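# Seat the plate onto the block's three pins

## Task

Lower the plate onto the block so that its three pins start into it: one pin through each of the two holes and the third pin in the notch, with the plate sitting about level.

## Robot and tools

Robot: two six-joint arms, left_arm (base near y = +0.39 m) and right_arm (base near y = -0.43 m), both about 0.02 m above the table plane. Each carries a four-digit hand with sixteen motors: left_arm a left hand, right_arm a right hand. A camera stand sits behind the arms. Cameras: cam_high, cam_low, cam_left_wrist, cam_right_wrist, each 672x504 pixels; the wrist views are fisheye and may lag while the arm moves.

Scene frame: origin on the table surface halfway between the two bases, +z up, +x forward over the table, +y toward left_arm. Every position, orientation (quat wxyz), velocity and Hand target in results uses this frame, in metres, m/s and rad/s. Each hand has its own hand point: +z runs along straight fingers toward the tips, +y points out of the palm, and +x runs across the palm away from the thumb on the right hand but toward the thumb on the left hand. The palm face lies about 0.06 m from the hand point on its -y side; fingertips reach roughly 0.12 m past it along +z.

Row layout (shared by execute_actions and move): one flat list of 48 numbers covering both arms, each in [-1, 1], always all 48 even when one arm stays idle. Order: left dx, dy, dz, rx, ry, rz; left sixteen motor goals; left current_limit; left speed; then the same 24 numbers for the right arm. dx..rz are offsets, not poses: measured from that arm's Hand target at the moment the action or move begins, along the scene axes, with rx, ry, rz forming a single rotation vector turning about the Hand target's position. Scale: 1.0 equals 0.6 m or 180 degrees (so 0.01 is 6 mm). Every row of one action counts from that same starting target, not from the row before; repeating an offset in a new call moves further. Sending six zeros re-asks for the current Hand target. The controller clips each step to 70 mm and 16 degrees from where the hand really is.

Motor goals are absolute hinge angles scaled between each hinge's two stops, in this order: index_mcp, index_abd, index_pip, index_dip, middle_mcp, middle_abd, middle_pip, middle_dip, ring_mcp, ring_abd, ring_pip, ring_dip, thumb_cmc, thumb_axl, thumb_mcp, thumb_ipl. Values near -1 curl fingers toward the palm; a straight finger is about mcp +0.75, abd 0, pip +0.58, dip +0.70; a straight thumb about cmc +0.71, axl +0.68, mcp +0.23, ipl +0.17. A zero is a real goal, so to leave a hand unchanged resend its hand_goal, hand_current_limit and hand_speed. current_limit maps -1..+1 to 0..550 mA (floor 11 mA); speed sets hinge rate at (speed+1)/2 of 8.5 rad/s. They start at +0.4 and -0.6 and persist until changed.

Tools:
- execute_actions(actions, cameras): actions is a list of actions; each action holds up to 15 rows run at 1/30 s per step, and a short one repeats its final row to fill 15 steps. An empty list returns state plus all images. cameras lists names, ["all"], or [].
- move(target, speed, blend, blocking, cameras): straight-line path to one 48-number row, or to a list of up to 15 rows, all offsets counted from the same starting Hand targets. speed in m/s, 0.002 to 1 (default 0.25; rotation capped at twice that in rad/s), one value or one per target. blend in metres rounds corners of a list (0 = halt at each). blocking=false returns after about 0.5 s while motion continues. Total time capped at 10 s. The path ignores obstacles and the other arm.
- wait(seconds 0..10, cameras): lets time pass holding commands.
- stop(cameras): brakes a running move.
- zoom_image(camera, region [x0, y0, x1, y1]): enlarges part of that camera's latest image; region at most 504x504 pixels.
- clear_fault(arm: "left_arm" or "right_arm"): releases a reported torque fault.
- read_manual(section): licence texts only.
- finished_scene(scene: 1 or 2): ends the scene irreversibly; the plate must stay seated with the robot removed.

Results: per arm, end_effector_position, end_effector_quat_wxyz, velocities (or "within noise"), Hand target (the clipped last command, which the hand often rests short of; resend the gap as an offset), Joint positions and Joint torques. Per hand: hand_goal, hand_measured, hand_current_ma (positive pushes toward -1), hand_state per motor (moving, goal, blocked, overload), hand_current_limit, hand_speed. A move adds a "move:" line: done, off_target, moving, held or fault, plus limits (paced = pose clipped, held = steps withheld). Warning lines: MOTOR HOT, OVER-TEMPERATURE FAULT, HAND FAULT (later motion calls in that same reply are skipped), torque fault.

Cautions: keep the plate and everything on the table; don't drop parts or release them while moving. Approach contacts slowly with targets just past the surface; fast or deep targets hit hard. Contact torque limits (N m): waist 57, shoulder 57, elbow 47.5, forearm roll 21.7, wrist pitch 13.2, wrist roll 13.9; held weight counts. Never let the arms or hands collide or grip each other. Route around an arm's own base rather than near it. A finger motor at 495 mA or more for 5 s shuts down for 10 s, so avoid squeezing at full current. Long stretched poses or pushing at unreachable targets heat motors. To end a push, command the target back past the hand point.

Each tool is called after "Emit:" as name(argument=value, ...) on one line, values as JSON.

## Session

Emit:
execute_actions(actions=[])

Scene clock: 0.00 s.
left_arm: end_effector_position=(+0.2911, +0.3215, +0.2034) hand_goal=(+0.754, +0.000, +0.576, +0.696, +0.754, +0.000, +0.576, +0.696, +0.754, +0.000, +0.576, +0.696, +0.714, +0.678, +0.226, +0.168) hand_measured=(+0.754, +0.000, +0.576, +0.696, +0.754, +0.000, +0.576, +0.696, +0.754, +0.000, +0.576, +0.696, +0.714, +0.678, +0.226, +0.168) hand_current_ma=(+0, +0, +0, +0, +0, +0, +0, +0, +0, +0, +0, +0, +0, +0, +0, +0) hand_state=(goal, goal, goal, goal, goal, goal, goal, goal, goal, goal, goal, goal, goal, goal, goal, goal) hand_current_limit=0.40 hand_speed=-0.60 end_effector_quat_wxyz=(-0.014, +0.989, +0.149, -0.021) | right_arm: end_effector_position=(+0.8320, -0.5423, +0.3062) hand_goal=(+0.754, +0.000, +0.576, +0.696, +0.754, +0.000, +0.576, +0.696, +0.754, +0.000, +0.576, +0.696, +0.714, +0.678, +0.226, +0.168) hand_measured=(+0.754, +0.000, +0.576, +0.696, +0.754, +0.000, +0.576, +0.696, +0.754, +0.000, +0.576, +0.696, +0.714, +0.678, +0.226, +0.168) hand_current_ma=(+0, +0, +0, +0, +0, +0, +0, +0, +0, +0, +0, +0, +0, +0, +0, +0) hand_state=(goal, goal, goal, goal, goal, goal, goal, goal, goal, goal, goal, goal, goal, goal, goal, goal) hand_current_limit=0.40 hand_speed=-0.60 end_effector_quat_wxyz=(-0.019, +0.888, +0.459, -0.026)
Joint positions: left_arm=[-0.021 0.026 -0.325 0.055 -0.397 2.8] | right_arm=[-0.063 -0.957 -2.011 0.005 -1.118 2.118]
Joint velocities: within noise
Joint torques (N m): no reading
Hand target: left_arm +0.2911, +0.3215, +0.2034; -0.014, +0.989, +0.149, -0.021 | right_arm +0.8320, -0.5423, +0.3062; -0.019, +0.888, +0.459, -0.026

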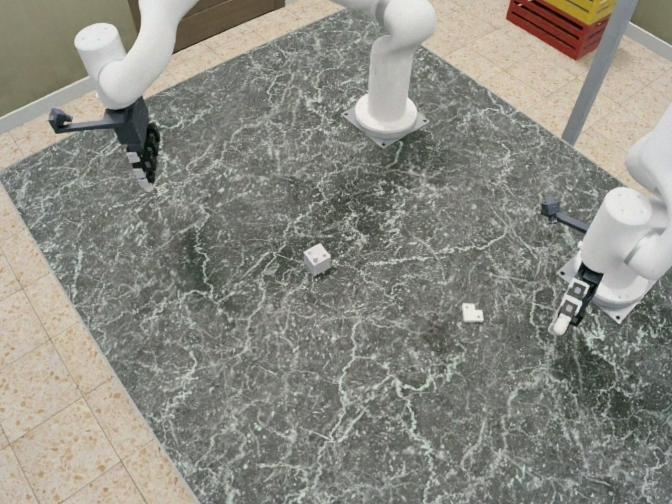

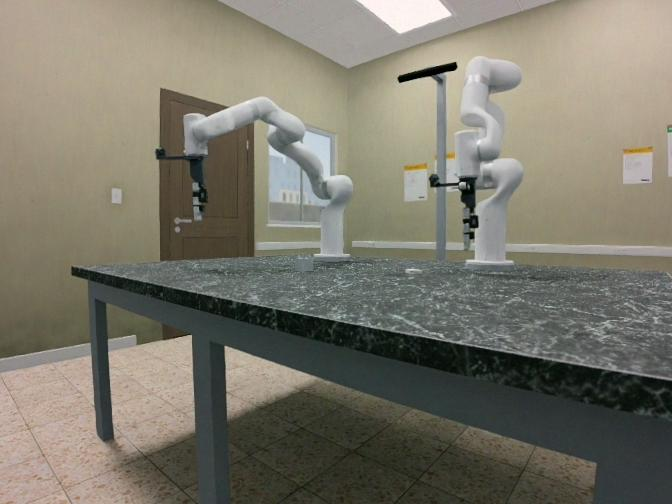

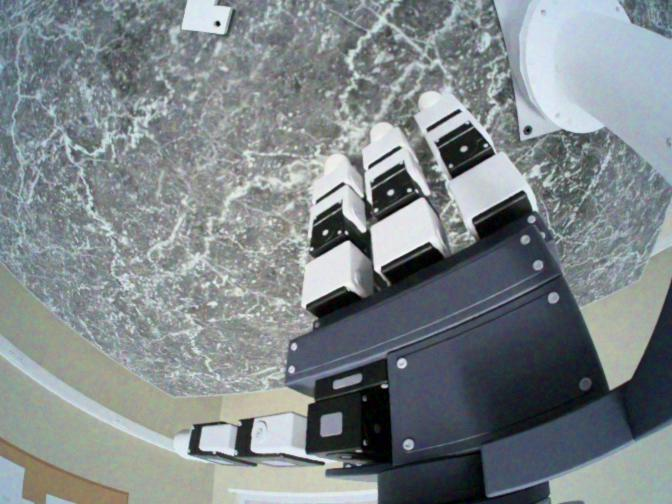

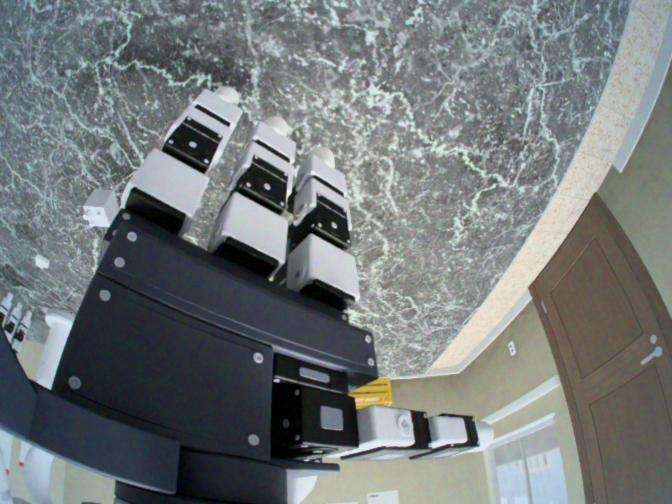

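Emit:
zoom_image(camera="cam_high", region=[280, 220, 360, 300])

Emit:
zoom_image(camera="cam_high", region=[440, 280, 510, 350])

Emit:
zoom_image(camera="cam_low", region=[270, 230, 450, 300])

Emit:
zoom_image(camera="cam_left_wrist", region=[160, 0, 260, 60])

Emit:
zoom_image(camera="cam_right_wrist", region=[20, 160, 160, 300])

Scaled by 6.300 from the camera's 672x504 image, which has a finer 960x720 frame.

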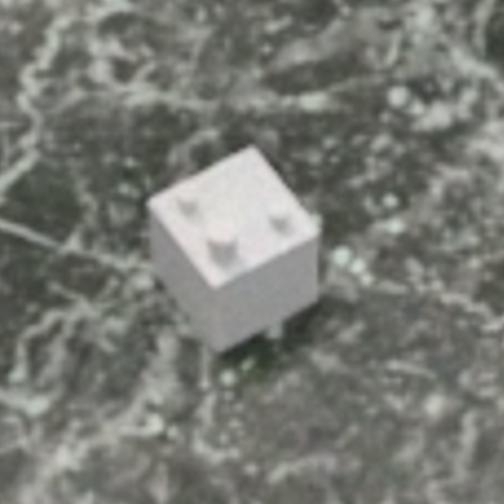

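Scaled by 7.200 from the camera's 672x504 image, which has a finer 960x720 frame.

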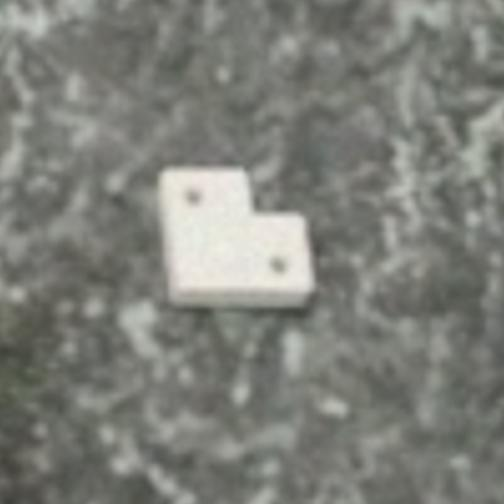

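Scaled by 2.800 from the camera's 672x504 image, which has a finer 960x720 frame.

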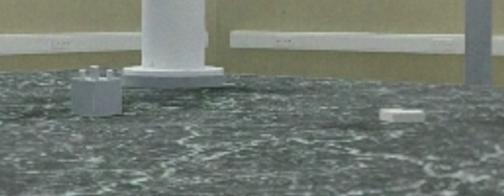

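Scaled by 5.040 from the camera's 672x504 image, which has a finer 960x720 frame.

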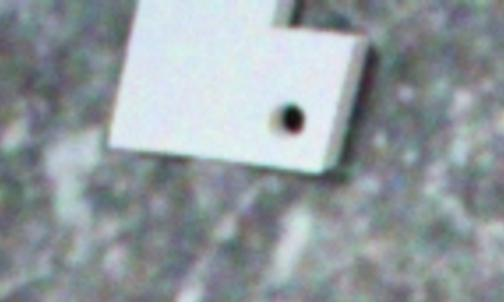

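Scaled by 3.600 from the camera's 672x504 image, which has a finer 960x720 frame.

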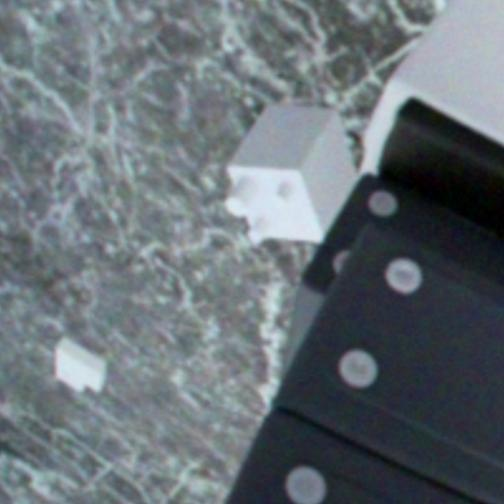

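Emit:
move(target=[0.128,-0.121,-0.05,0.4114,-0.0942,-0.2794, 0.578,-0.2,-0.473,0.596, 0.578,0.2,-0.473,0.596, 0.754,0,0.576,0.696, -0.614,0.678,0.262,-0.329, 0.4,-0.6, 0,0,0,0,0,0, 0.754,0,0.576,0.696,0.754,0,0.576,0.696,0.754,0,0.576,0.696,0.714,0.678,0.226,0.168,0.4,-0.6], speed=0.25, cameras=["all"])

Scene clock: 204.03 s.
left_arm: end_effector_position=(+0.3679, +0.2490, +0.1735) hand_goal=(+0.578, -0.200, -0.472, +0.596, +0.578, +0.200, -0.472, +0.596, +0.754, +0.000, +0.576, +0.696, -0.614, +0.678, +0.262, -0.328) hand_measured=(+0.574, -0.178, -0.472, +0.598, +0.574, +0.176, -0.470, +0.598, +0.746, +0.000, +0.576, +0.696, -0.612, +0.678, +0.258, -0.326) hand_current_ma=(-2, +18, +0, +0, -2, -20, +1, +1, -4, +0, +0, +0, +0, +0, -1, +0) hand_state=(goal, blocked, goal, goal, goal, blocked, goal, goal, goal, goal, goal, goal, goal, goal, goal, goal) hand_current_limit=0.40 hand_speed=-0.60 end_effector_quat_wxyz=(-0.572, +0.746, -0.272, +0.208) | right_arm: end_effector_position=(+0.8320, -0.5423, +0.3062) hand_goal=(+0.754, +0.000, +0.576, +0.696, +0.754, +0.000, +0.576, +0.696, +0.754, +0.000, +0.576, +0.696, +0.714, +0.678, +0.226, +0.168) hand_measured=(+0.754, +0.000, +0.576, +0.696, +0.754, +0.000, +0.576, +0.696, +0.754, +0.000, +0.576, +0.696, +0.714, +0.678, +0.224, +0.168) hand_current_ma=(+0, +0, +0, +0, +0, +0, +0, +0, +0, +0, +0, +0, +0, +0, -1, +0) hand_state=(goal, goal, goal, goal, goal, goal, goal, goal, goal, goal, goal, goal, goal, goal, goal, goal) hand_current_limit=0.40 hand_speed=-0.60 end_effector_quat_wxyz=(-0.019, +0.888, +0.459, -0.026)
Joint positions: left_arm=[-0.854 -0.506 -0.579 1.425 -1.318 1.646] | right_arm=[-0.063 -0.957 -2.011 0.005 -1.118 2.118]
Joint torques (N m): left_arm=[-8.78 18.02 -14.16 5.95 -4.41 1.36] | right_arm=[1.2 63.08 -14.99 0.63 -0.01 0]
Hand target: left_arm +0.3679, +0.2489, +0.1734; -0.572, +0.746, -0.272, +0.208 | right_arm +0.8320, -0.5423, +0.3062; -0.019, +0.888, +0.459, -0.026
Off the commanded pose: left_arm 0.000 m, 0 deg | right_arm 0.000 m, 0 deg.
move: done
camera_calibration:
cam_left_wrist: T_world_to_cam=[[-0.4869, 0.629895, 0.605111, -0.111294], [-0.00659967, -0.69541, 0.718583, 0.0101626], [0.873433, 0.345885, 0.342753, -0.340703], [0, 0, 0, 1]] pos_world=[0.243459, 0.195015, 0.176819]

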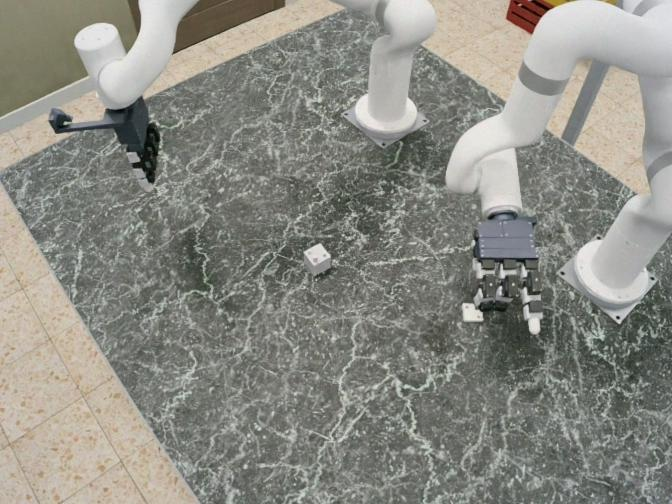

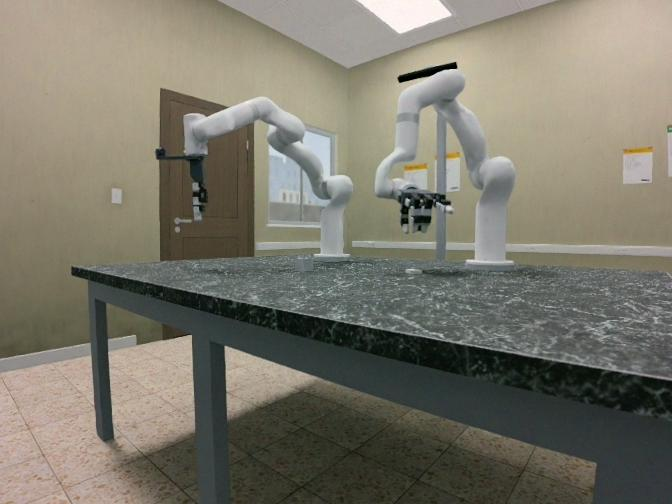

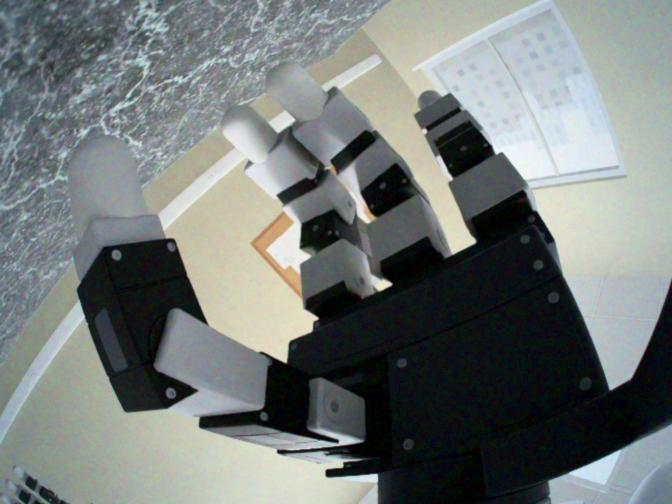

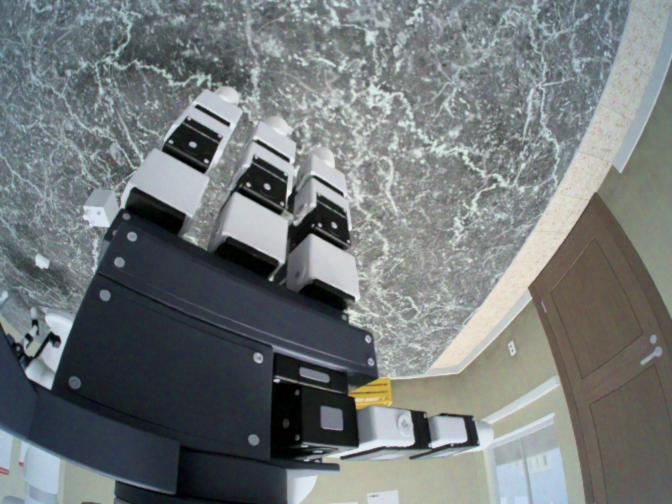

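Emit:
zoom_image(camera="cam_high", region=[440, 210, 570, 340])

Emit:
zoom_image(camera="cam_low", region=[370, 170, 470, 290])

Scaled by 3.877 from the camera's 672x504 image, which has a finer 960x720 frame.

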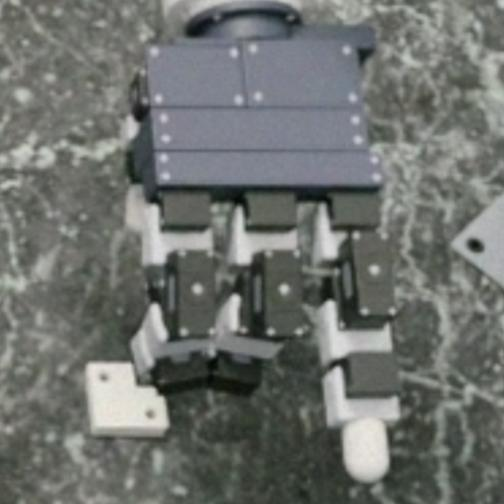

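Scaled by 4.200 from the camera's 672x504 image, which has a finer 960x720 frame.

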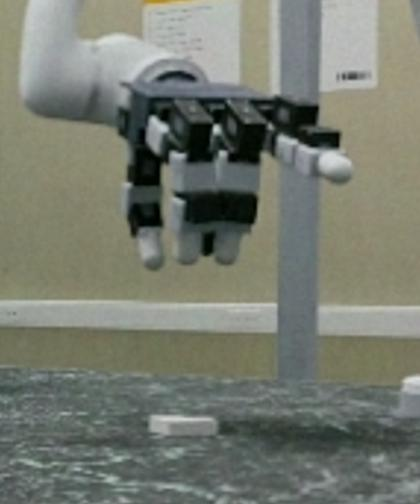

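Emit:
move(target=[-0.0257,0.0035,-0.156,0,0,0, 0.578,-0.2,-0.473,0.596, 0.578,0.2,-0.473,0.596, 0.754,0,0.576,0.696, -0.614,0.678,0.262,-0.329, 0.4,-0.6, 0,0,0,0,0,0, 0.754,0,0.576,0.696,0.754,0,0.576,0.696,0.754,0,0.576,0.696,0.714,0.678,0.226,0.168,0.4,-0.6], speed=0.12, cameras=["cam_high","cam_low","cam_left_wrist"])

Emit:
zoom_image(camera="cam_high", region=[430, 230, 550, 350])

Emit:
zoom_image(camera="cam_low", region=[370, 200, 460, 290])

Emit:
zoom_image(camera="cam_left_wrist", region=[40, 0, 340, 240])

Scene clock: 244.10 s.
left_arm: end_effector_position=(+0.3525, +0.2510, +0.0799) hand_goal=(+0.578, -0.200, -0.472, +0.596, +0.578, +0.200, -0.472, +0.596, +0.754, +0.000, +0.576, +0.696, -0.614, +0.678, +0.262, -0.328) hand_measured=(+0.572, -0.178, -0.472, +0.598, +0.574, +0.176, -0.470, +0.598, +0.746, +0.000, +0.576, +0.696, -0.612, +0.678, +0.258, -0.326) hand_current_ma=(-2, +18, +0, +0, -2, -20, +1, +1, -5, +0, +0, +0, +0, +0, -1, +0) hand_state=(goal, blocked, goal, goal, goal, blocked, goal, goal, goal, goal, goal, goal, goal, goal, goal, goal) hand_current_limit=0.40 hand_speed=-0.60 end_effector_quat_wxyz=(-0.572, +0.746, -0.272, +0.208) | right_arm: end_effector_position=(+0.8320, -0.5423, +0.3062) hand_goal=(+0.754, +0.000, +0.576, +0.696, +0.754, +0.000, +0.576, +0.696, +0.754, +0.000, +0.576, +0.696, +0.714, +0.678, +0.226, +0.168) hand_measured=(+0.754, +0.000, +0.576, +0.696, +0.754, +0.000, +0.576, +0.696, +0.754, +0.000, +0.576, +0.696, +0.714, +0.678, +0.224, +0.168) hand_current_ma=(+0, +0, +0, +0, +0, +0, +0, +0, +0, +0, +0, +0, +0, +0, -1, +0) hand_state=(goal, goal, goal, goal, goal, goal, goal, goal, goal, goal, goal, goal, goal, goal, goal, goal) hand_current_limit=0.40 hand_speed=-0.60 end_effector_quat_wxyz=(-0.019, +0.888, +0.459, -0.026)
Joint positions: left_arm=[-0.882 -0.779 -0.627 1.459 -1.288 1.414] | right_arm=[-0.063 -0.957 -2.011 0.005 -1.118 2.118]
Joint torques (N m): left_arm=[-8.05 22.22 -10.83 4.98 1.05 -1.45] | right_arm=[1.66 62.07 -14.64 0.29 -0.11 -0.18]
Hand target: left_arm +0.3525, +0.2510, +0.0798; -0.572, +0.746, -0.272, +0.208 | right_arm +0.8320, -0.5423, +0.3062; -0.019, +0.888, +0.459, -0.026
Off the commanded pose: left_arm 0.000 m, 0 deg | right_arm 0.000 m, 0 deg.
move: done
camera_calibration:
cam_left_wrist: T_world_to_cam=[[-0.4869, 0.629895, 0.605111, -0.0634766], [-0.00659967, -0.69541, 0.718583, 0.0787807], [0.873433, 0.345885, 0.342753, -0.295897], [0, 0, 0, 1]] pos_world=[0.228059, 0.197115, 0.0832193]
Images, in order (width x height): cam_high 672x504, cam_low 672x504, cam_left_wrist 672x504.

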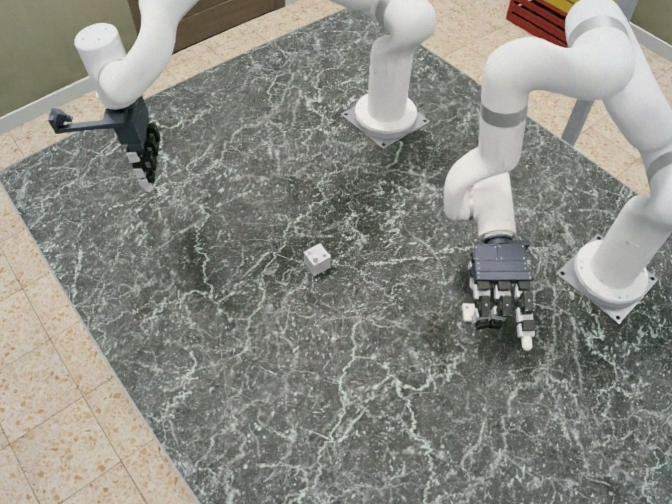

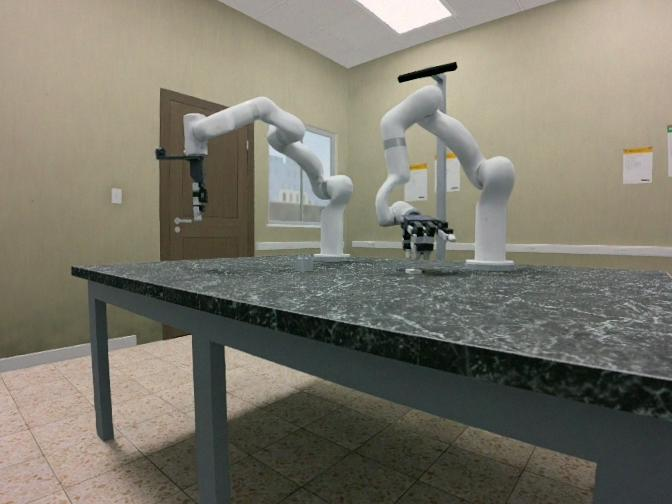

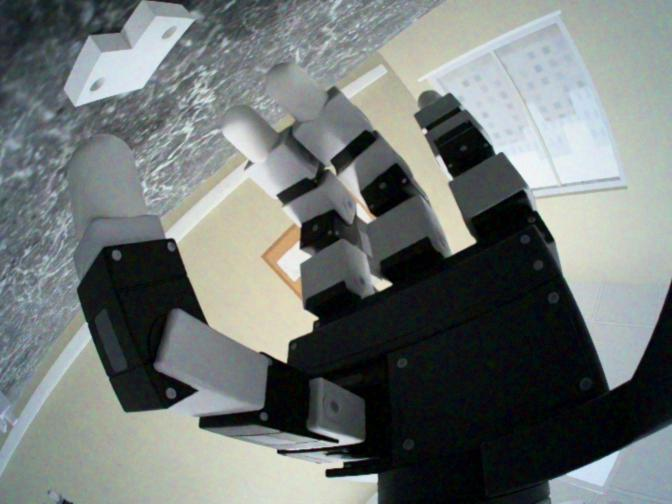

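Scaled by 4.200 from the camera's 672x504 image, which has a finer 960x720 frame.

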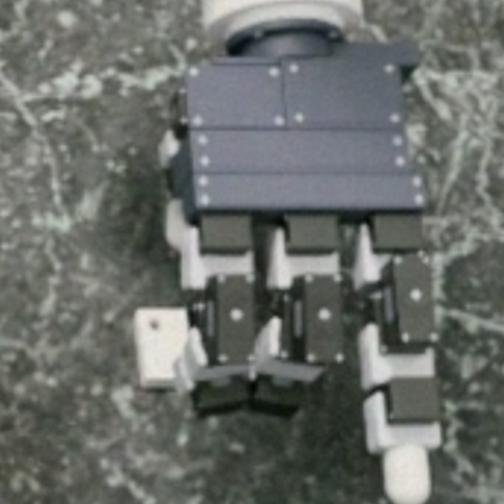

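Scaled by 5.600 from the camera's 672x504 image, which has a finer 960x720 frame.

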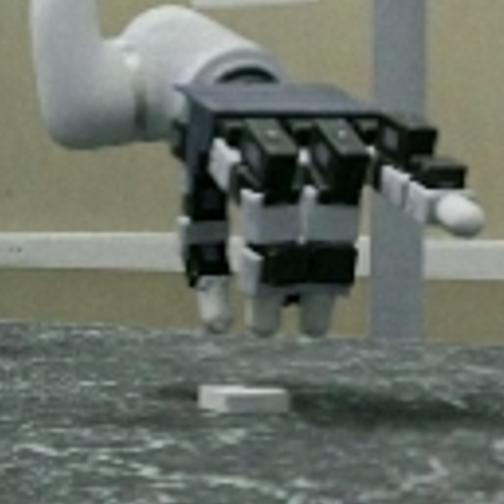

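Scaled by 1.680 from the camera's 672x504 image, which has a finer 960x720 frame.

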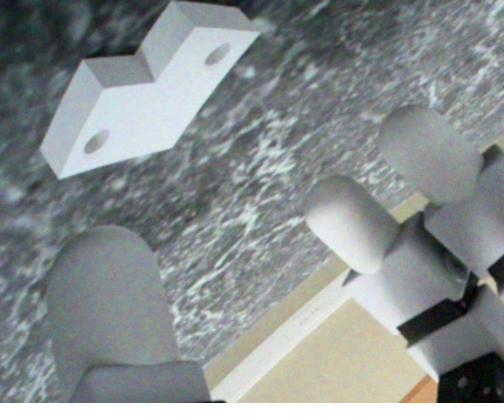

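Emit:
move(target=[[0.0262,-0.005,0.0,0,0,0, 0.578,-0.2,-0.473,0.596, 0.578,0.2,-0.473,0.596, 0.754,0,0.576,0.696, -0.614,0.678,0.262,-0.329, 0.4,-0.6, 0,0,0,0,0,0, 0.754,0,0.576,0.696,0.754,0,0.576,0.696,0.754,0,0.576,0.696,0.714,0.678,0.226,0.168,0.4,-0.6],[0.0262,-0.005,-0.0617,0,0,0, 0.578,-0.2,-0.473,0.596, 0.578,0.2,-0.473,0.596, 0.754,0,0.576,0.696, -0.614,0.678,0.262,-0.329, 0.4,-0.6, 0,0,0,0,0,0, 0.754,0,0.576,0.696,0.754,0,0.576,0.696,0.754,0,0.576,0.696,0.714,0.678,0.226,0.168,0.4,-0.6]], speed=0.12, blend=0.005, cameras=["cam_high","cam_low","cam_left_wrist"])

Emit:
zoom_image(camera="cam_high", region=[430, 250, 530, 350])

Emit:
zoom_image(camera="cam_low", region=[380, 220, 450, 290])

Emit:
zoom_image(camera="cam_left_wrist", region=[40, 0, 340, 240])

Scene clock: 303.67 s.
left_arm: end_effector_position=(+0.3682, +0.2480, +0.0428) hand_goal=(+0.578, -0.200, -0.472, +0.596, +0.578, +0.200, -0.472, +0.596, +0.754, +0.000, +0.576, +0.696, -0.614, +0.678, +0.262, -0.328) hand_measured=(+0.572, -0.178, -0.472, +0.598, +0.574, +0.176, -0.470, +0.598, +0.746, +0.000, +0.576, +0.696, -0.612, +0.678, +0.260, -0.326) hand_current_ma=(-3, +17, +0, +0, -2, -20, +1, +1, -5, +0, +0, +0, +0, +0, -1, +0) hand_state=(goal, blocked, goal, goal, goal, blocked, goal, goal, goal, goal, goal, goal, goal, goal, goal, goal) hand_current_limit=0.40 hand_speed=-0.60 end_effector_quat_wxyz=(-0.572, +0.746, -0.272, +0.208) | right_arm: end_effector_position=(+0.8320, -0.5423, +0.3062) hand_goal=(+0.754, +0.000, +0.576, +0.696, +0.754, +0.000, +0.576, +0.696, +0.754, +0.000, +0.576, +0.696, +0.714, +0.678, +0.226, +0.168) hand_measured=(+0.754, +0.000, +0.576, +0.696, +0.754, +0.000, +0.576, +0.696, +0.754, +0.000, +0.576, +0.696, +0.714, +0.678, +0.224, +0.168) hand_current_ma=(+0, +0, +0, +0, +0, +0, +0, +0, +0, +0, +0, +0, +0, +0, -1, +0) hand_state=(goal, goal, goal, goal, goal, goal, goal, goal, goal, goal, goal, goal, goal, goal, goal, goal) hand_current_limit=0.40 hand_speed=-0.60 end_effector_quat_wxyz=(-0.019, +0.888, +0.459, -0.026)
Joint positions: left_arm=[-0.855 -0.897 -0.704 1.497 -1.289 1.372] | right_arm=[-0.063 -0.957 -2.011 0.005 -1.118 2.118]
Joint torques (N m): left_arm=[11.93 24.85 -10.31 5.09 1.09 -1.51] | right_arm=[1.6 61.06 -13.97 0.58 0.1 -0.12]
Hand target: left_arm +0.3682, +0.2480, +0.0428; -0.572, +0.746, -0.272, +0.208 | right_arm +0.8320, -0.5423, +0.3062; -0.019, +0.888, +0.459, -0.026
Off the commanded pose: left_arm 0.000 m, 0 deg | right_arm 0.000 m, 0 deg.
move: done
camera_calibration:
cam_left_wrist: T_world_to_cam=[[-0.4869, 0.629895, 0.605111, -0.0315535], [-0.00659967, -0.69541, 0.718583, 0.103386], [0.873433, 0.345885, 0.342753, -0.29589], [0, 0, 0, 1]] pos_world=[0.243759, 0.194115, 0.0462193]
Images, in order (width x height): cam_high 672x504, cam_low 672x504, cam_left_wrist 672x504.

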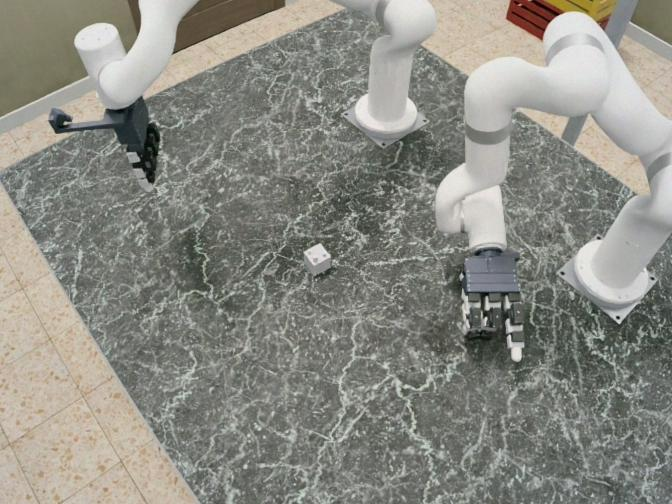

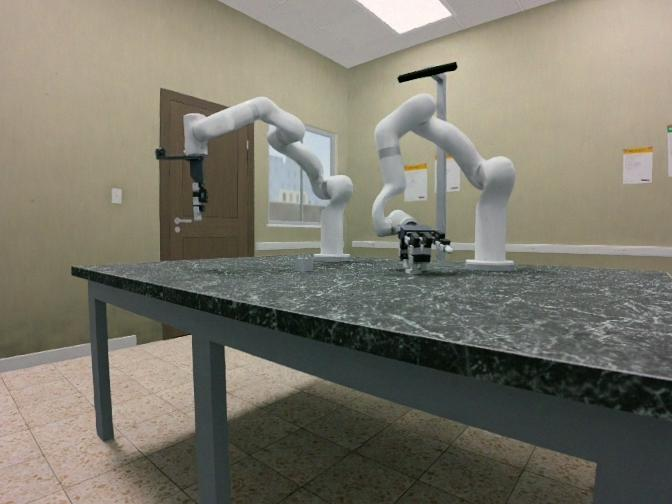

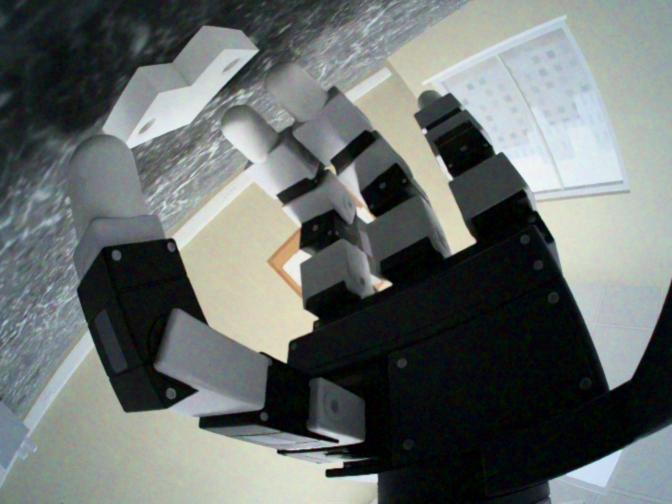

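Scaled by 5.040 from the camera's 672x504 image, which has a finer 960x720 frame.

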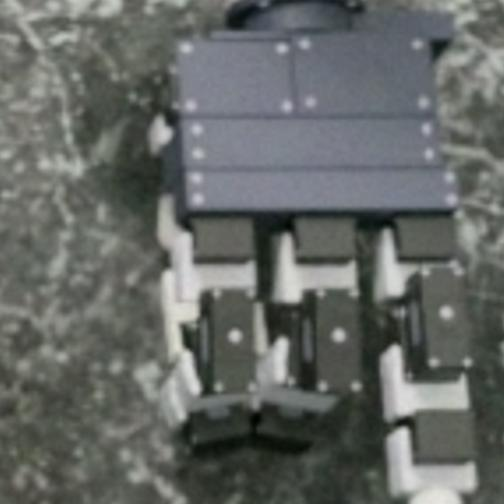

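Scaled by 7.200 from the camera's 672x504 image, which has a finer 960x720 frame.

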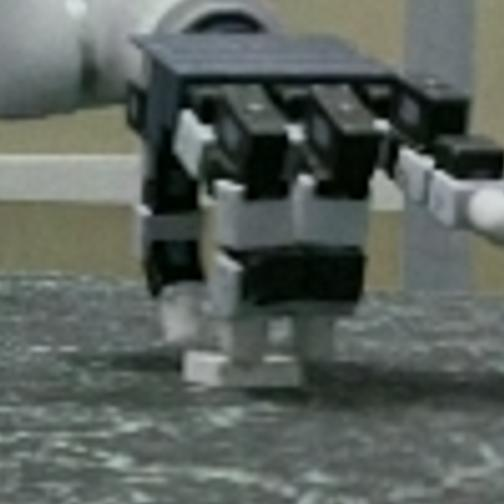

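Scaled by 1.680 from the camera's 672x504 image, which has a finer 960x720 frame.

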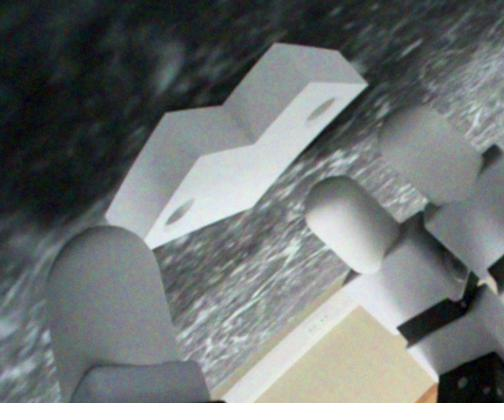

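Emit:
move(target=[[0,0,-0.0112,0,0,0, 0.578,-0.2,-0.473,0.596, 0.578,0.2,-0.473,0.596, 0.754,0,0.576,0.696, -0.614,0.678,0.262,-0.329, 0.4,-0.6, 0,0,0,0,0,0, 0.754,0,0.576,0.696,0.754,0,0.576,0.696,0.754,0,0.576,0.696,0.714,0.678,0.226,0.168,0.4,-0.6],[0,0,-0.0112,0,0,0, 0.40,-0.2,-0.473,0.596, 0.40,0.2,-0.473,0.596, 0.754,0,0.576,0.696, -0.614,0.678,-0.10,0.01, 0.2,-0.95, 0,0,0,0,0,0, 0.754,0,0.576,0.696,0.754,0,0.576,0.696,0.754,0,0.576,0.696,0.714,0.678,0.226,0.168,0.4,-0.6]], speed=0.05, cameras=["cam_high","cam_low","cam_left_wrist"])

Emit:
zoom_image(camera="cam_low", region=[380, 220, 450, 290])

Emit:
zoom_image(camera="cam_left_wrist", region=[40, 0, 340, 240])

Scene clock: 334.40 s.
left_arm: end_effector_position=(+0.3682, +0.2480, +0.0361) hand_goal=(+0.400, -0.200, -0.472, +0.596, +0.400, +0.200, -0.472, +0.596, +0.754, +0.000, +0.576, +0.696, -0.614, +0.678, -0.100, +0.010) hand_measured=(+0.396, -0.178, -0.472, +0.598, +0.398, +0.176, -0.470, +0.598, +0.746, +0.000, +0.576, +0.696, -0.622, +0.678, +0.090, -0.076) hand_current_ma=(-1, +17, +0, +0, -1, -20, +1, +1, -5, +0, +0, +0, -5, +0, +330, -303) hand_state=(goal, blocked, goal, goal, goal, blocked, goal, goal, goal, goal, goal, goal, goal, goal, blocked, blocked) hand_current_limit=0.20 hand_speed=-0.95 end_effector_quat_wxyz=(-0.572, +0.746, -0.272, +0.208) | right_arm: end_effector_position=(+0.8320, -0.5423, +0.3062) hand_goal=(+0.754, +0.000, +0.576, +0.696, +0.754, +0.000, +0.576, +0.696, +0.754, +0.000, +0.576, +0.696, +0.714, +0.678, +0.226, +0.168) hand_measured=(+0.754, +0.000, +0.576, +0.696, +0.754, +0.000, +0.576, +0.696, +0.754, +0.000, +0.576, +0.696, +0.714, +0.678, +0.224, +0.168) hand_current_ma=(+0, +0, +0, +0, +0, +0, +0, +0, +0, +0, +0, +0, +0, +0, -1, +0) hand_state=(goal, goal, goal, goal, goal, goal, goal, goal, goal, goal, goal, goal, goal, goal, goal, goal) hand_current_limit=0.40 hand_speed=-0.60 end_effector_quat_wxyz=(-0.019, +0.888, +0.459, -0.026)
Joint positions: left_arm=[-0.855 -0.916 -0.714 1.5 -1.288 1.361] | right_arm=[-0.063 -0.957 -2.011 0.005 -1.118 2.118]
Joint torques (N m): left_arm=[11.76 24.7 -4.33 5.24 1.04 0.79] | right_arm=[2.28 63.03 -14.1 0.41 -0.05 0.02]
Hand target: left_arm +0.3682, +0.2480, +0.0361; -0.572, +0.746, -0.272, +0.208 | right_arm +0.8320, -0.5423, +0.3062; -0.019, +0.888, +0.459, -0.026
Off the commanded pose: left_arm 0.000 m, 0 deg | right_arm 0.000 m, 0 deg.
move: done
camera_calibration:
cam_left_wrist: T_world_to_cam=[[-0.4869, 0.629895, 0.605111, -0.027327], [-0.00659967, -0.69541, 0.718583, 0.108203], [0.873433, 0.345885, 0.342753, -0.293612], [0, 0, 0, 1]] pos_world=[0.243859, 0.194015, 0.0394193]
Images, in order (width x height): cam_high 672x504, cam_low 672x504, cam_left_wrist 672x504.

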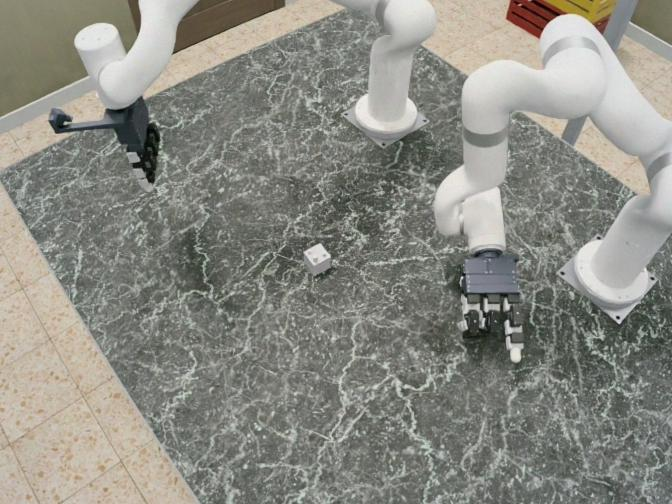

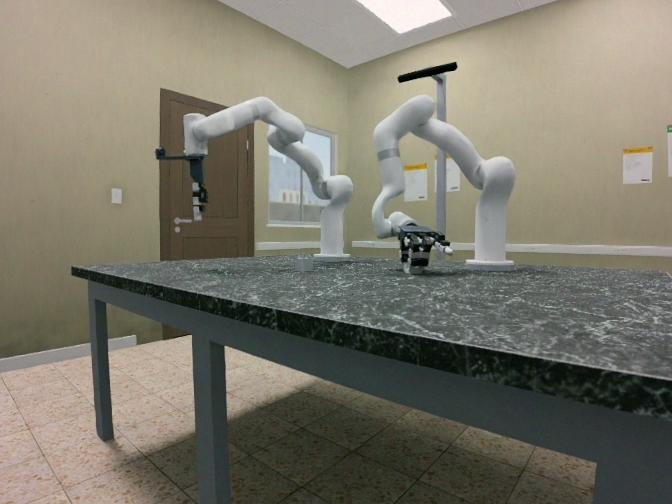

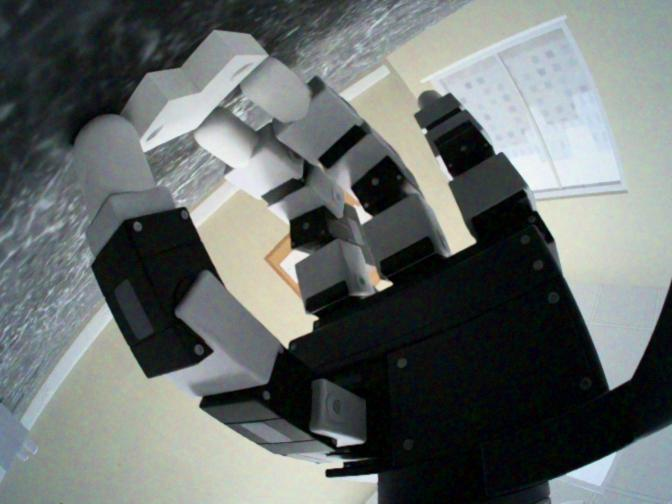

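Scaled by 7.200 from the camera's 672x504 image, which has a finer 960x720 frame.

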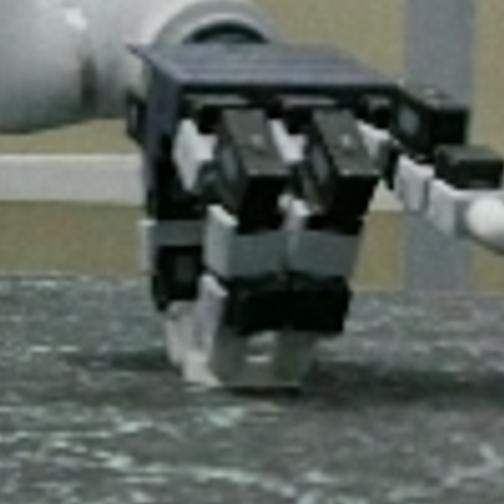

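Scaled by 1.680 from the camera's 672x504 image, which has a finer 960x720 frame.

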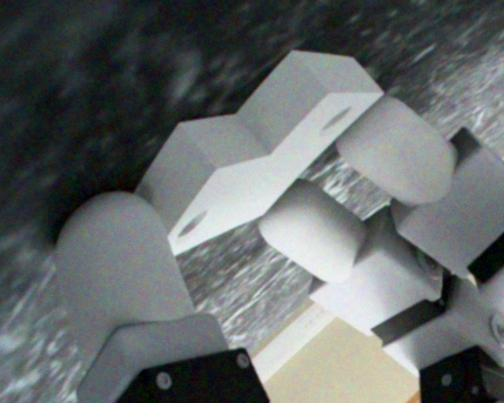

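Emit:
move(target=[[0,0,0,0,0,0, 0.45,-0.2,-0.473,0.596, 0.45,0.2,-0.473,0.596, 0.754,0,0.576,0.696, -0.614,0.678,0.262,-0.329, 0.3,-0.9, 0,0,0,0,0,0, 0.754,0,0.576,0.696,0.754,0,0.576,0.696,0.754,0,0.576,0.696,0.714,0.678,0.226,0.168,0.4,-0.6],[0,0,0,0,0,0, 0.45,-0.2,-0.473,0.596, 0.45,0.2,-0.473,0.596, 0.754,0,0.576,0.696, -0.614,0.678,0.174,-0.282, 0.3,-0.9, 0,0,0,0,0,0, 0.754,0,0.576,0.696,0.754,0,0.576,0.696,0.754,0,0.576,0.696,0.714,0.678,0.226,0.168,0.4,-0.6],[0,0,0,0,0,0, 0.45,-0.2,-0.473,0.596, 0.45,0.2,-0.473,0.596, 0.754,0,0.576,0.696, -0.614,0.678,0.066,-0.196, 0.3,-0.9, 0,0,0,0,0,0, 0.754,0,0.576,0.696,0.754,0,0.576,0.696,0.754,0,0.576,0.696,0.714,0.678,0.226,0.168,0.4,-0.6]], speed=0.05, cameras=["cam_low","cam_left_wrist"])

Emit:
zoom_image(camera="cam_low", region=[380, 220, 450, 290])

Emit:
zoom_image(camera="cam_left_wrist", region=[40, 0, 340, 240])

Scene clock: 360.87 s.
left_arm: end_effector_position=(+0.3682, +0.2481, +0.0361) hand_goal=(+0.450, -0.200, -0.472, +0.596, +0.450, +0.200, -0.472, +0.596, +0.754, +0.000, +0.576, +0.696, -0.614, +0.678, +0.066, -0.196) hand_measured=(+0.434, -0.178, -0.472, +0.598, +0.436, +0.176, -0.470, +0.598, +0.746, +0.000, +0.576, +0.696, -0.616, +0.678, +0.070, -0.198) hand_current_ma=(-13, +17, +0, +0, -12, -20, +1, +1, -5, +0, +0, +0, -1, +0, +2, +0) hand_state=(goal, blocked, goal, goal, goal, blocked, goal, goal, goal, goal, goal, goal, goal, goal, goal, goal) hand_current_limit=0.30 hand_speed=-0.90 end_effector_quat_wxyz=(-0.572, +0.746, -0.272, +0.208) | right_arm: end_effector_position=(+0.8320, -0.5423, +0.3062) hand_goal=(+0.754, +0.000, +0.576, +0.696, +0.754, +0.000, +0.576, +0.696, +0.754, +0.000, +0.576, +0.696, +0.714, +0.678, +0.226, +0.168) hand_measured=(+0.754, +0.000, +0.576, +0.696, +0.754, +0.000, +0.576, +0.696, +0.754, +0.000, +0.576, +0.696, +0.714, +0.678, +0.224, +0.168) hand_current_ma=(+0, +0, +0, +0, +0, +0, +0, +0, +0, +0, +0, +0, +0, +0, -1, +0) hand_state=(goal, goal, goal, goal, goal, goal, goal, goal, goal, goal, goal, goal, goal, goal, goal, goal) hand_current_limit=0.40 hand_speed=-0.60 end_effector_quat_wxyz=(-0.019, +0.888, +0.459, -0.026)
Joint positions: left_arm=[-0.855 -0.916 -0.714 1.5 -1.288 1.361] | right_arm=[-0.063 -0.957 -2.011 0.005 -1.118 2.118]
Joint torques (N m): left_arm=[9.73 25.02 -7.15 4.81 1.04 -1.31] | right_arm=[2.27 63.63 -13.26 -0.02 0.03 -0.06]
Hand target: left_arm +0.3682, +0.2480, +0.0361; -0.572, +0.746, -0.272, +0.208 | right_arm +0.8320, -0.5423, +0.3062; -0.019, +0.888, +0.459, -0.026
Off the commanded pose: left_arm 0.000 m, 0 deg | right_arm 0.000 m, 0 deg.
move: done
camera_calibration:
cam_left_wrist: T_world_to_cam=[[-0.4869, 0.629863, 0.605146, -0.027434], [-0.00657726, -0.69544, 0.718554, 0.108274], [0.873433, 0.345884, 0.342753, -0.293559], [0, 0, 0, 1]] pos_world=[0.243759, 0.194115, 0.0394193]
Images, in order (width x height): cam_low 672x504, cam_left_wrist 672x504.

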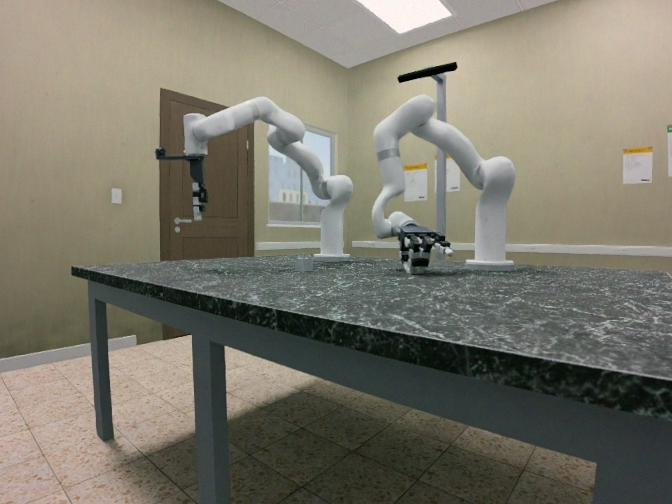

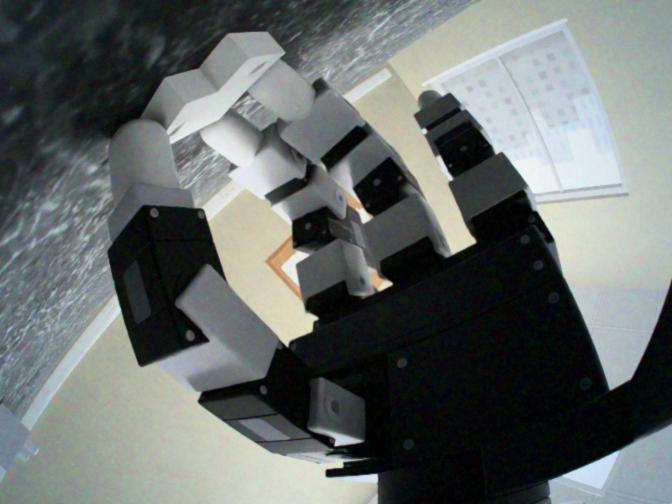

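Scaled by 7.200 from the camera's 672x504 image, which has a finer 960x720 frame.

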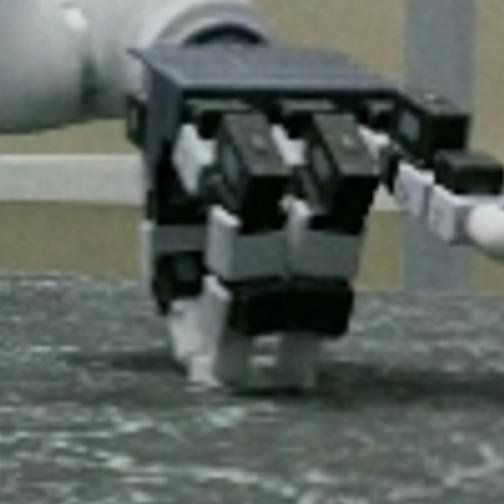

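Scaled by 1.680 from the camera's 672x504 image, which has a finer 960x720 frame.

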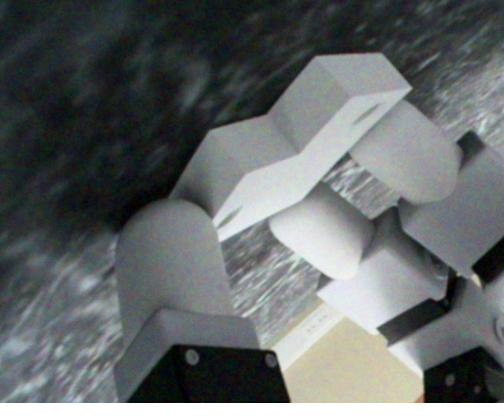

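Emit:
move(target=[[0,0,0,0,0,0, 0.50,-0.2,-0.473,0.596, 0.50,0.2,-0.473,0.596, 0.754,0,0.576,0.696, -0.614,0.678,0.174,-0.282, 0.3,-0.9, 0,0,0,0,0,0, 0.754,0,0.576,0.696,0.754,0,0.576,0.696,0.754,0,0.576,0.696,0.714,0.678,0.226,0.168,0.4,-0.6],[-0.0077,0.0065,-0.0018,0,0,0, 0.45,-0.2,-0.473,0.596, 0.45,0.2,-0.473,0.596, 0.754,0,0.576,0.696, -0.614,0.678,0.174,-0.282, 0.3,-0.9, 0,0,0,0,0,0, 0.754,0,0.576,0.696,0.754,0,0.576,0.696,0.754,0,0.576,0.696,0.714,0.678,0.226,0.168,0.4,-0.6],[-0.0077,0.0065,-0.0018,0,0,0, 0.45,-0.2,-0.473,0.596, 0.45,0.2,-0.473,0.596, 0.754,0,0.576,0.696, -0.614,0.678,0.066,-0.196, 0.3,-0.9, 0,0,0,0,0,0, 0.754,0,0.576,0.696,0.754,0,0.576,0.696,0.754,0,0.576,0.696,0.714,0.678,0.226,0.168,0.4,-0.6],[-0.0077,0.0065,-0.0018,0,0,0, 0.40,-0.2,-0.473,0.596, 0.40,0.2,-0.473,0.596, 0.754,0,0.576,0.696, -0.614,0.678,-0.04,-0.196, 0.3,-0.9, 0,0,0,0,0,0, 0.754,0,0.576,0.696,0.754,0,0.576,0.696,0.754,0,0.576,0.696,0.714,0.678,0.226,0.168,0.4,-0.6]], speed=0.05, cameras=["cam_low","cam_left_wrist"])

Emit:
zoom_image(camera="cam_low", region=[380, 220, 450, 290])

Emit:
zoom_image(camera="cam_left_wrist", region=[40, 0, 340, 240])

Scene clock: 384.80 s.
left_arm: end_effector_position=(+0.3636, +0.2519, +0.0350) hand_goal=(+0.400, -0.200, -0.472, +0.596, +0.400, +0.200, -0.472, +0.596, +0.754, +0.000, +0.576, +0.696, -0.614, +0.678, -0.040, -0.196) hand_measured=(+0.398, -0.178, -0.472, +0.598, +0.398, +0.176, -0.470, +0.598, +0.746, +0.000, +0.576, +0.696, -0.624, +0.676, +0.108, -0.200) hand_current_ma=(-1, +17, +0, +0, +0, -20, +1, +1, -5, +0, +0, +0, -6, +0, +357, -3) hand_state=(goal, blocked, goal, goal, goal, blocked, goal, goal, goal, goal, goal, goal, goal, goal, blocked, goal) hand_current_limit=0.30 hand_speed=-0.90 end_effector_quat_wxyz=(-0.572, +0.746, -0.272, +0.208) | right_arm: end_effector_position=(+0.8320, -0.5423, +0.3062) hand_goal=(+0.754, +0.000, +0.576, +0.696, +0.754, +0.000, +0.576, +0.696, +0.754, +0.000, +0.576, +0.696, +0.714, +0.678, +0.226, +0.168) hand_measured=(+0.754, +0.000, +0.576, +0.696, +0.754, +0.000, +0.576, +0.696, +0.754, +0.000, +0.576, +0.696, +0.714, +0.678, +0.224, +0.168) hand_current_ma=(+0, +0, +0, +0, +0, +0, +0, +0, +0, +0, +0, +0, +0, +0, -1, +0) hand_state=(goal, goal, goal, goal, goal, goal, goal, goal, goal, goal, goal, goal, goal, goal, goal, goal) hand_current_limit=0.40 hand_speed=-0.60 end_effector_quat_wxyz=(-0.019, +0.888, +0.459, -0.026)
Joint positions: left_arm=[-0.857 -0.917 -0.701 1.502 -1.287 1.347] | right_arm=[-0.063 -0.957 -2.011 0.005 -1.118 2.118]
Joint torques (N m): left_arm=[-4.6 23.98 1.82 4.97 1 -0.05] | right_arm=[0.03 63.08 -14.22 0.51 -0.1 -0.07]
Hand target: left_arm +0.3636, +0.2519, +0.0350; -0.572, +0.746, -0.272, +0.208 | right_arm +0.8320, -0.5423, +0.3062; -0.019, +0.888, +0.459, -0.026
Off the commanded pose: left_arm 0.000 m, 0 deg | right_arm 0.000 m, 0 deg.
move: done
camera_calibration:
cam_left_wrist: T_world_to_cam=[[-0.4869, 0.629895, 0.605111, -0.0314669], [-0.00659967, -0.69541, 0.718583, 0.111603], [0.873433, 0.345885, 0.342753, -0.290513], [0, 0, 0, 1]] pos_world=[0.239159, 0.197915, 0.0384193]
Images, in order (width x height): cam_low 672x504, cam_left_wrist 672x504.

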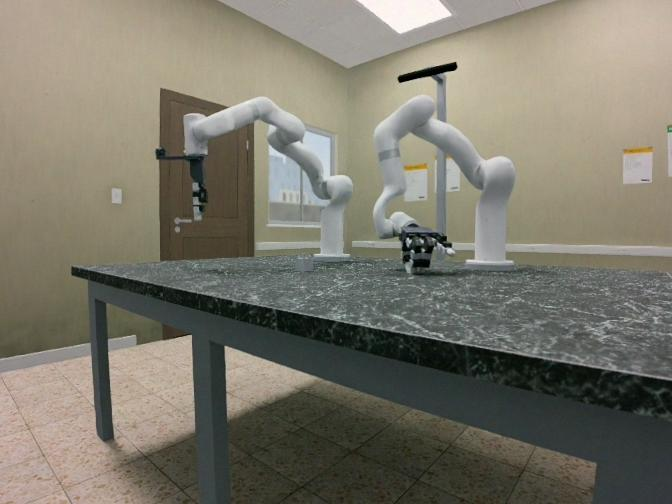

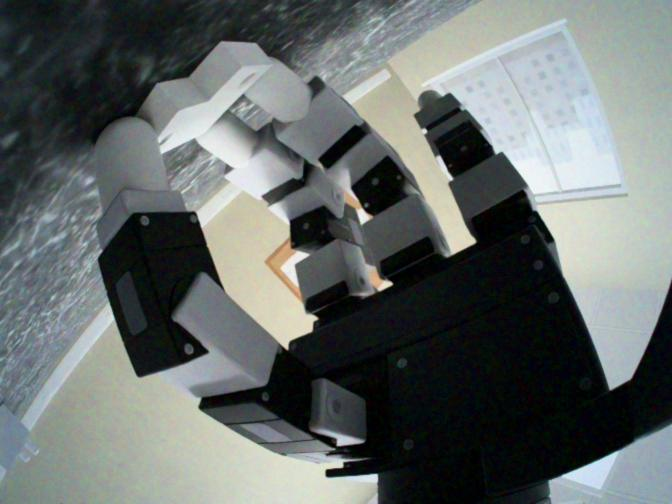

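Scaled by 7.200 from the camera's 672x504 image, which has a finer 960x720 frame.

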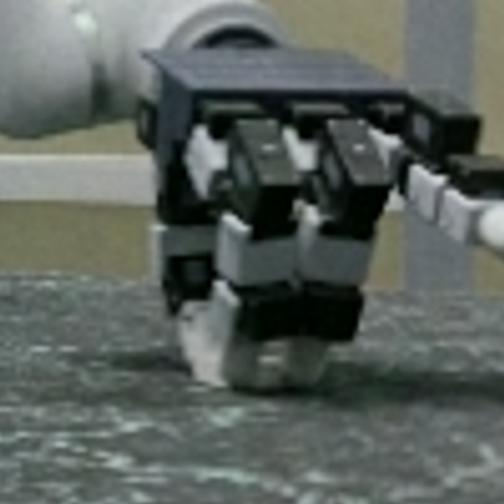

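Scaled by 1.680 from the camera's 672x504 image, which has a finer 960x720 frame.

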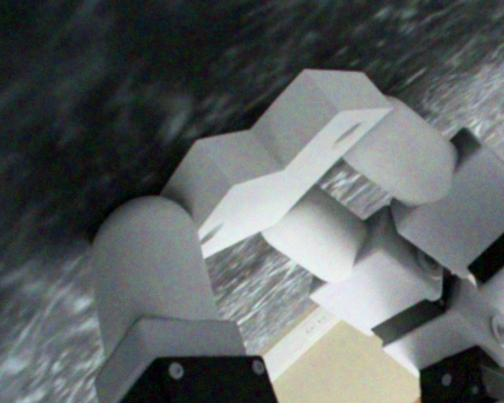

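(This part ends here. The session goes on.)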